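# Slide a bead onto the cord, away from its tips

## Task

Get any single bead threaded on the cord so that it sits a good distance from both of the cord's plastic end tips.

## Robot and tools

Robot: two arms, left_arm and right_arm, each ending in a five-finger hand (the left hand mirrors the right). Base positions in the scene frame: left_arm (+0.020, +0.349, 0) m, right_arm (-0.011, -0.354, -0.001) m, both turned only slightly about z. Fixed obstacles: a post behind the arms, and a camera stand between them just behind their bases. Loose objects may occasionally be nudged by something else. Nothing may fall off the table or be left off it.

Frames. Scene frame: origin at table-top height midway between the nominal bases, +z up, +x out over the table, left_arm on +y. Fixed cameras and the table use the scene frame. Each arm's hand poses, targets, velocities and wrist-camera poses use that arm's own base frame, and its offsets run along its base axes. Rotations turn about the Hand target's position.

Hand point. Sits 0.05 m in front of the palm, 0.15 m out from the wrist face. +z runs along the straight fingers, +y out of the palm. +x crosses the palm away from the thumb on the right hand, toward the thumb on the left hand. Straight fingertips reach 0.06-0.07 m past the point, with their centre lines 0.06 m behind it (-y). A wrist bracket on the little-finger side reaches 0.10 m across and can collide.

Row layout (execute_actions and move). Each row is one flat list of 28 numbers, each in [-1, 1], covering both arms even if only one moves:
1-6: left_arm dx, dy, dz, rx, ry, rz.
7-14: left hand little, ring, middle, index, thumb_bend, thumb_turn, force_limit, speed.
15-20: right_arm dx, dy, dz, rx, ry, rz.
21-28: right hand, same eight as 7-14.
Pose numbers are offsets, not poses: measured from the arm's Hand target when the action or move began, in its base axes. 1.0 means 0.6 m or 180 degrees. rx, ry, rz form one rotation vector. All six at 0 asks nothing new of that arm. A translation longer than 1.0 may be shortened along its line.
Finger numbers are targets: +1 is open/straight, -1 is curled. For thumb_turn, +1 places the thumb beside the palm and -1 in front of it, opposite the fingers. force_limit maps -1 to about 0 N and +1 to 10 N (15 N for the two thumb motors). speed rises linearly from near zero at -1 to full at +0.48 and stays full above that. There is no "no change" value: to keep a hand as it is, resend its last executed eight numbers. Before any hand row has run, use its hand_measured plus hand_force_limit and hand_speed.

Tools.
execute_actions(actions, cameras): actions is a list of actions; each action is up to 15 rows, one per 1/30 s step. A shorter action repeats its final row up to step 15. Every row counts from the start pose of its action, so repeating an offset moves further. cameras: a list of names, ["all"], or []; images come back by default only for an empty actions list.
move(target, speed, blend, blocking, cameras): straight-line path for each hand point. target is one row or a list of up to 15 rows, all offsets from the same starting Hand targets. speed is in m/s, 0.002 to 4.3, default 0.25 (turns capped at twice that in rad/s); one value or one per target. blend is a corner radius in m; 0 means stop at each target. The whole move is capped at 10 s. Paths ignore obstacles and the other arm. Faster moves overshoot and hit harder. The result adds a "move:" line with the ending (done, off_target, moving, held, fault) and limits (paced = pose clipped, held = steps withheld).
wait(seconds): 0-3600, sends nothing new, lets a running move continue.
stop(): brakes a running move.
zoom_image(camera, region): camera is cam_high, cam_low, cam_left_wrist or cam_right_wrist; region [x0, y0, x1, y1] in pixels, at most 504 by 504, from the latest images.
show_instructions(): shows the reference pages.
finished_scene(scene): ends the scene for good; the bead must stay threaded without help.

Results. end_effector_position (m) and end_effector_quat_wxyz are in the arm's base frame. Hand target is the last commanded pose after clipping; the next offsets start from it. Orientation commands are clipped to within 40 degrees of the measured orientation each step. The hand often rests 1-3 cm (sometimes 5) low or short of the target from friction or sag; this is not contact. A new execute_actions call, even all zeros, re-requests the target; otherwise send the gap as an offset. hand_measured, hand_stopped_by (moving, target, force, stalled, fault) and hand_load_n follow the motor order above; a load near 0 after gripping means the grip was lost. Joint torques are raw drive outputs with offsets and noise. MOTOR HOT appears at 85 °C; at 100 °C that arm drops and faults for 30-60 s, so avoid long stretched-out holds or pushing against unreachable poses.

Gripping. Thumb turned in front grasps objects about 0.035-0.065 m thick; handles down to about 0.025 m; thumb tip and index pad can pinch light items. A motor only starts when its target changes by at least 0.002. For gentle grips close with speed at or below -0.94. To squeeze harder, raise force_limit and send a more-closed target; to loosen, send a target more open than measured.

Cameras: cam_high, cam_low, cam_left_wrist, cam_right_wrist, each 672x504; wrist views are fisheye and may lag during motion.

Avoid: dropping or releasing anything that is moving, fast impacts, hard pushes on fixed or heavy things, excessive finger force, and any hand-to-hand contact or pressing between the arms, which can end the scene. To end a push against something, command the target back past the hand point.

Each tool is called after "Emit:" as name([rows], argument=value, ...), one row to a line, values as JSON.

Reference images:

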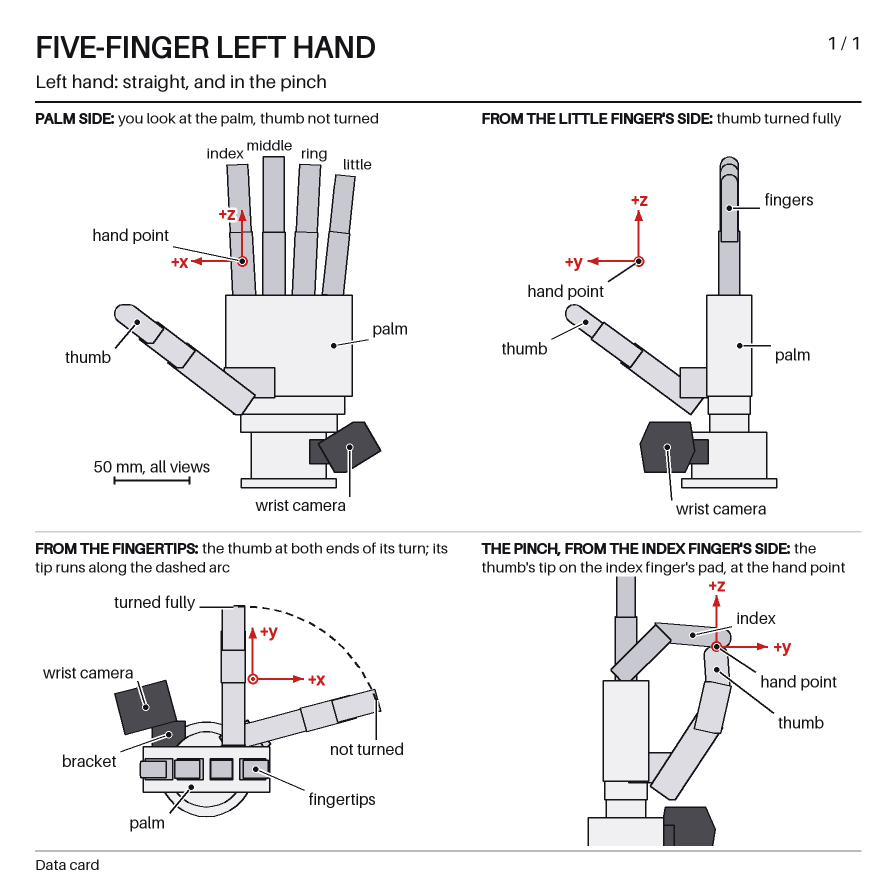

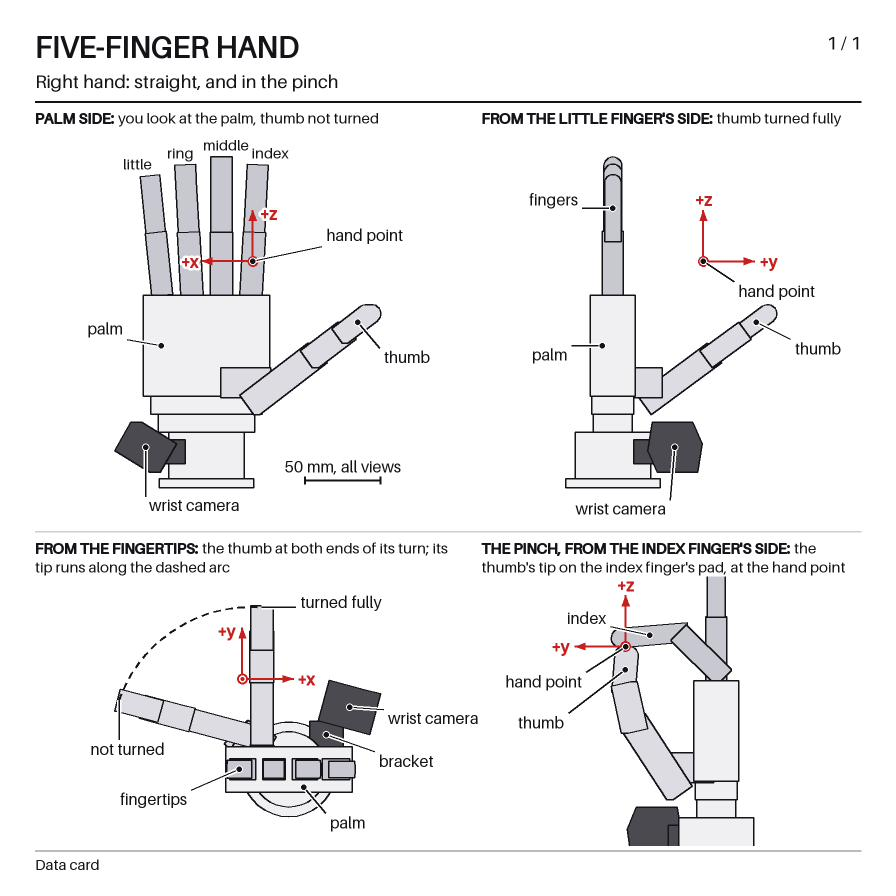

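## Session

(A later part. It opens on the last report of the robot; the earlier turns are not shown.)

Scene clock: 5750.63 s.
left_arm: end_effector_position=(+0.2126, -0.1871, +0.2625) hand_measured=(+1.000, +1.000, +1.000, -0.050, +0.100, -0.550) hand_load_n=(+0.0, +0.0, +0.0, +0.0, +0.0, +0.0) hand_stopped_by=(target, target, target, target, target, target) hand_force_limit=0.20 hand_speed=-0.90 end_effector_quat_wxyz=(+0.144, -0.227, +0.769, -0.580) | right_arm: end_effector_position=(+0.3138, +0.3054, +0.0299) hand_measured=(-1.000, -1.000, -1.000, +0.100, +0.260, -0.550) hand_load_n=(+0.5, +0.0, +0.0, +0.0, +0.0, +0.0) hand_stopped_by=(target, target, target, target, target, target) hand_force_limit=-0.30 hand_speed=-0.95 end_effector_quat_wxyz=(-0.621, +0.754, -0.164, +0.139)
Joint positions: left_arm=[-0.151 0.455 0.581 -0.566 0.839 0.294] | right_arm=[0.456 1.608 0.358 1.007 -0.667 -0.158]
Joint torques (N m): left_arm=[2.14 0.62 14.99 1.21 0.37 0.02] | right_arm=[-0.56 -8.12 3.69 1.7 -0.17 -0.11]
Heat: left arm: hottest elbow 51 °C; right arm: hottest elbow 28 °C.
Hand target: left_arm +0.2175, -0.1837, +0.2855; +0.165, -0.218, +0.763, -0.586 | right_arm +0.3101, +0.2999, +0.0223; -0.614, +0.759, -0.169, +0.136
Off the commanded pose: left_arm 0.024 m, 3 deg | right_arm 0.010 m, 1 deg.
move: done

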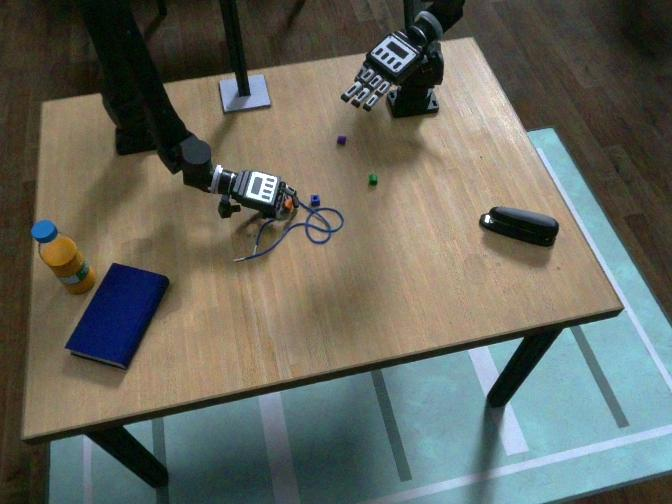

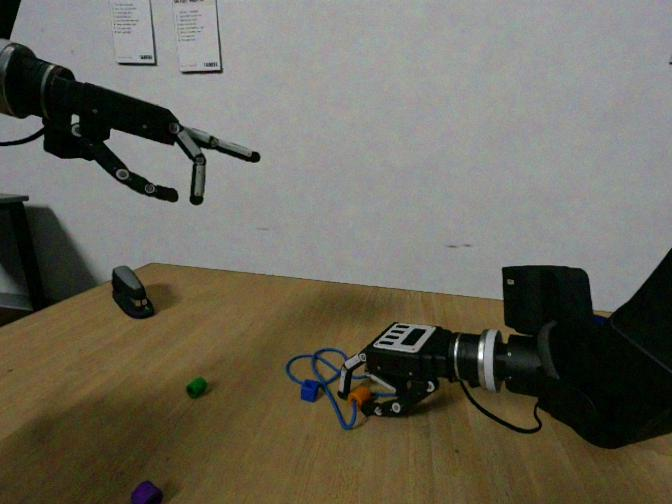

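Emit:
move(target=[0,0,0,0,0,0,1,1,1,-0.05,0.10,-0.55,0.2,-0.9,0,0,0,0,0,0,-1,-1,-1,0.45,0.26,-0.55,-0.3,-0.90], speed=0.02, cameras=["cam_high","cam_low"])

Emit:
zoom_image(camera="cam_low", region=[300, 340, 400, 440])

Scene clock: 5764.20 s.
left_arm: end_effector_position=(+0.2126, -0.1871, +0.2625) hand_measured=(+1.000, +1.000, +1.000, -0.050, +0.100, -0.550) hand_load_n=(+0.0, +0.0, +0.0, +0.0, +0.0, +0.0) hand_stopped_by=(target, target, target, target, target, target) hand_force_limit=0.20 hand_speed=-0.90 end_effector_quat_wxyz=(+0.144, -0.227, +0.769, -0.580) | right_arm: end_effector_position=(+0.3138, +0.3054, +0.0299) hand_measured=(-1.000, -1.000, -1.000, +0.450, +0.260, -0.550) hand_load_n=(-0.5, +0.0, +0.0, +0.0, +0.0, +0.0) hand_stopped_by=(target, target, target, target, target, target) hand_force_limit=-0.30 hand_speed=-0.90 end_effector_quat_wxyz=(-0.621, +0.754, -0.164, +0.139)
Joint positions: left_arm=[-0.151 0.455 0.581 -0.566 0.839 0.294] | right_arm=[0.456 1.608 0.358 1.007 -0.667 -0.158]
Joint torques (N m): left_arm=[2.08 0.44 14.93 1.14 0.37 0.01] | right_arm=[-0.5 -8.06 3.69 1.73 -0.17 -0.11]
Heat: left arm: hottest elbow 51 °C; right arm: hottest elbow 28 °C.
Hand target: left_arm +0.2175, -0.1837, +0.2855; +0.165, -0.218, +0.763, -0.586 | right_arm +0.3101, +0.2999, +0.0223; -0.614, +0.759, -0.169, +0.136
Off the commanded pose: left_arm 0.024 m, 3 deg | right_arm 0.010 m, 1 deg.
move: done

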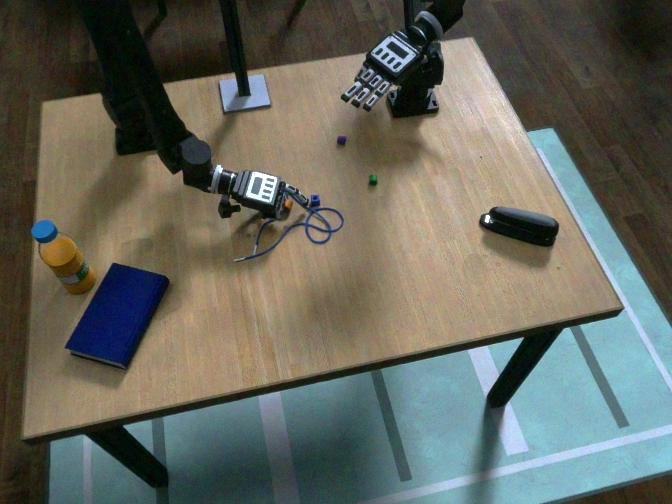

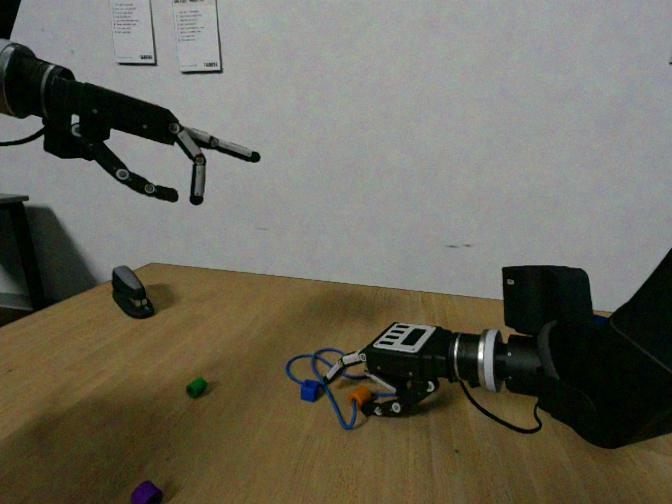

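Scaled by 5.040 from the camera's image (finer frame: 960x720).

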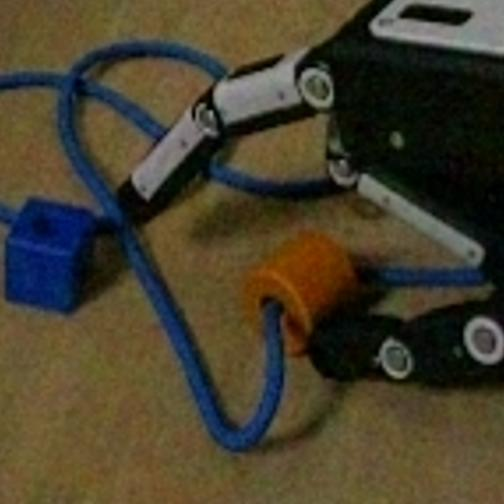

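Emit:
move([
  [0,0,0,0,0,0,1,1,1,-0.05,0.10,-0.55,0.2,-0.9,-0.006,-0.012,0.04,0,0,0,-1,-1,-1,0.45,0.26,-0.55,-0.3,-0.90],
  [0,0,0,0,0,0,1,1,1,-0.05,0.10,-0.55,0.2,-0.9,-0.012,-0.024,0.1,0,0,0,-1,-1,-1,0.45,0.26,-0.55,-0.3,-0.90],
], speed=0.04, blend=0.01, cameras=["cam_high","cam_low"])

Emit:
zoom_image(camera="cam_low", region=[280, 320, 440, 440])

Emit:
zoom_image(camera="cam_high", region=[220, 150, 350, 270])

Scene clock: 5773.93 s.
left_arm: end_effector_position=(+0.2126, -0.1871, +0.2625) hand_measured=(+1.000, +1.000, +1.000, -0.050, +0.100, -0.550) hand_load_n=(+0.0, +0.0, +0.0, +0.0, +0.0, +0.0) hand_stopped_by=(target, target, target, target, target, target) hand_force_limit=0.20 hand_speed=-0.90 end_effector_quat_wxyz=(+0.144, -0.227, +0.769, -0.580) | right_arm: end_effector_position=(+0.3007, +0.2896, +0.0814) hand_measured=(-1.000, -1.000, -1.000, +0.450, +0.260, -0.550) hand_load_n=(+0.0, +0.0, +0.0, +0.0, +0.0, +0.0) hand_stopped_by=(target, target, target, target, target, target) hand_force_limit=-0.30 hand_speed=-0.90 end_effector_quat_wxyz=(-0.616, +0.758, -0.170, +0.131)
Joint positions: left_arm=[-0.151 0.455 0.581 -0.566 0.839 0.294] | right_arm=[0.425 1.312 0.35 0.687 -0.698 -0.168]
Joint torques (N m): left_arm=[1.96 0.5 15.01 1.2 0.39 0] | right_arm=[-1.08 -6.77 6.95 1.69 -0.29 -0.11]
Heat: left arm: hottest elbow 51 °C; right arm: hottest elbow 28 °C.
Hand target: left_arm +0.2175, -0.1837, +0.2855; +0.165, -0.218, +0.763, -0.586 | right_arm +0.3029, +0.2856, +0.0825; -0.614, +0.759, -0.169, +0.136
Off the commanded pose: left_arm 0.024 m, 3 deg | right_arm 0.005 m, 1 deg.
move: done

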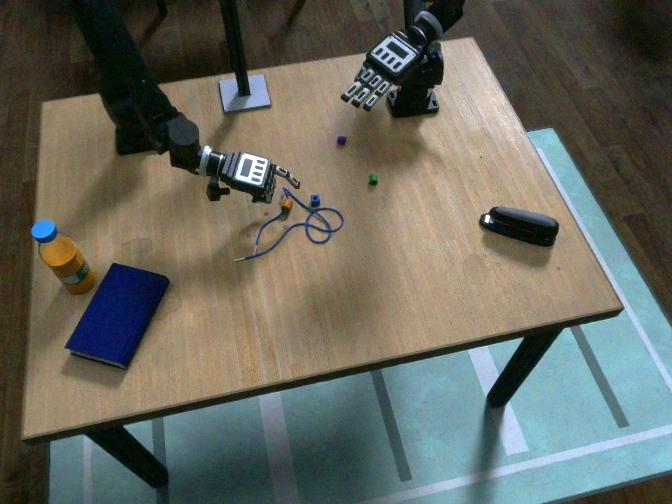

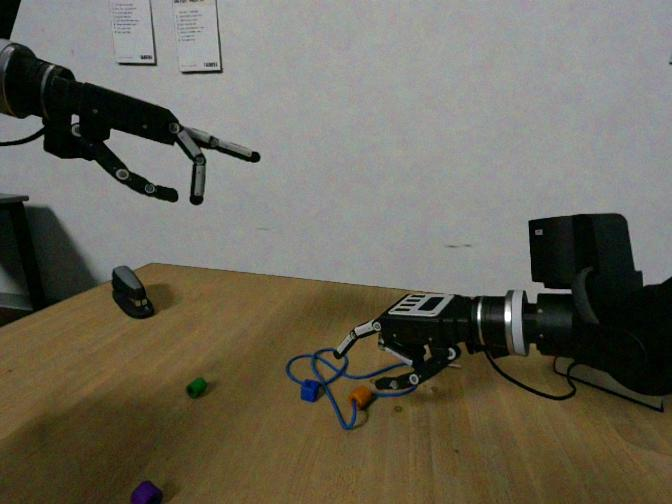

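Scaled by 3.150 from the camera's image (finer frame: 960x720).

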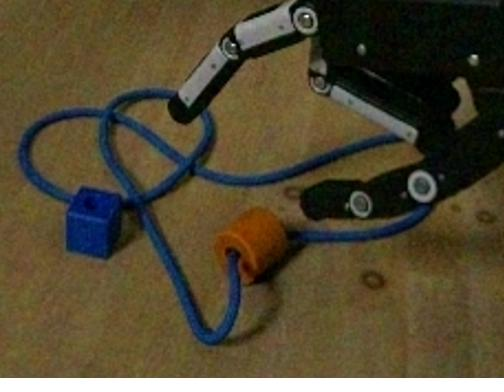

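Scaled by 3.877 from the camera's image (finer frame: 960x720).

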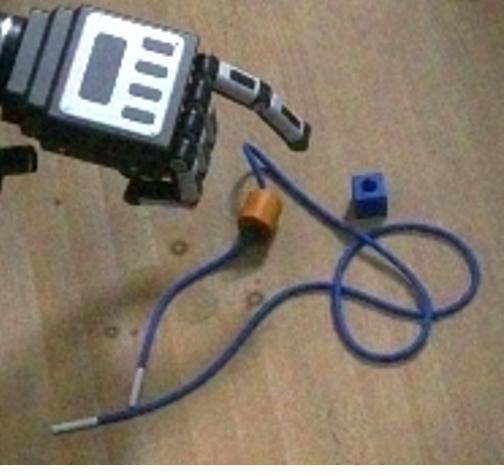

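Emit:
zoom_image(camera="cam_high", region=[265, 180, 305, 220])

Emit:
zoom_image(camera="cam_low", region=[335, 375, 385, 425])

Scaled by 12.600 from the camera's image (finer frame: 960x720).

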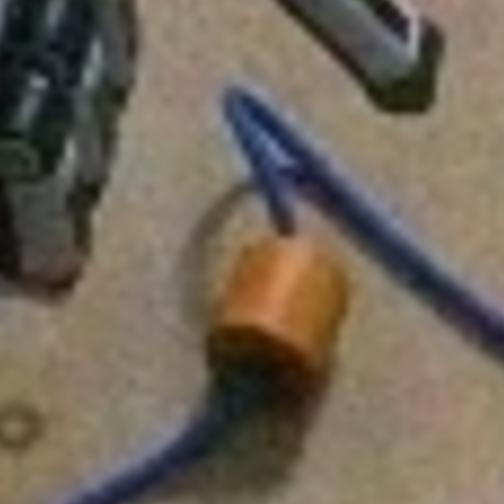

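Scaled by 10.080 from the camera's image (finer frame: 960x720).

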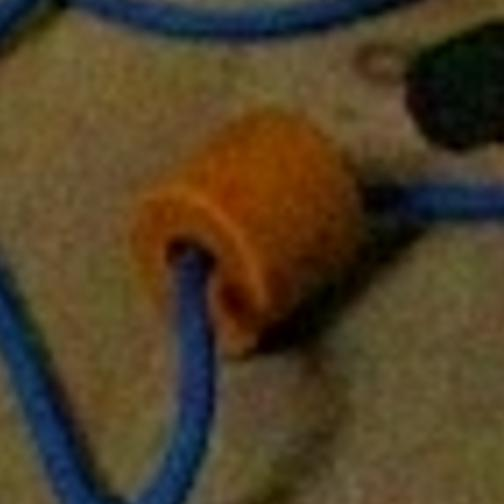

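Emit:
finished_scene()

The scene is finished: the task was done.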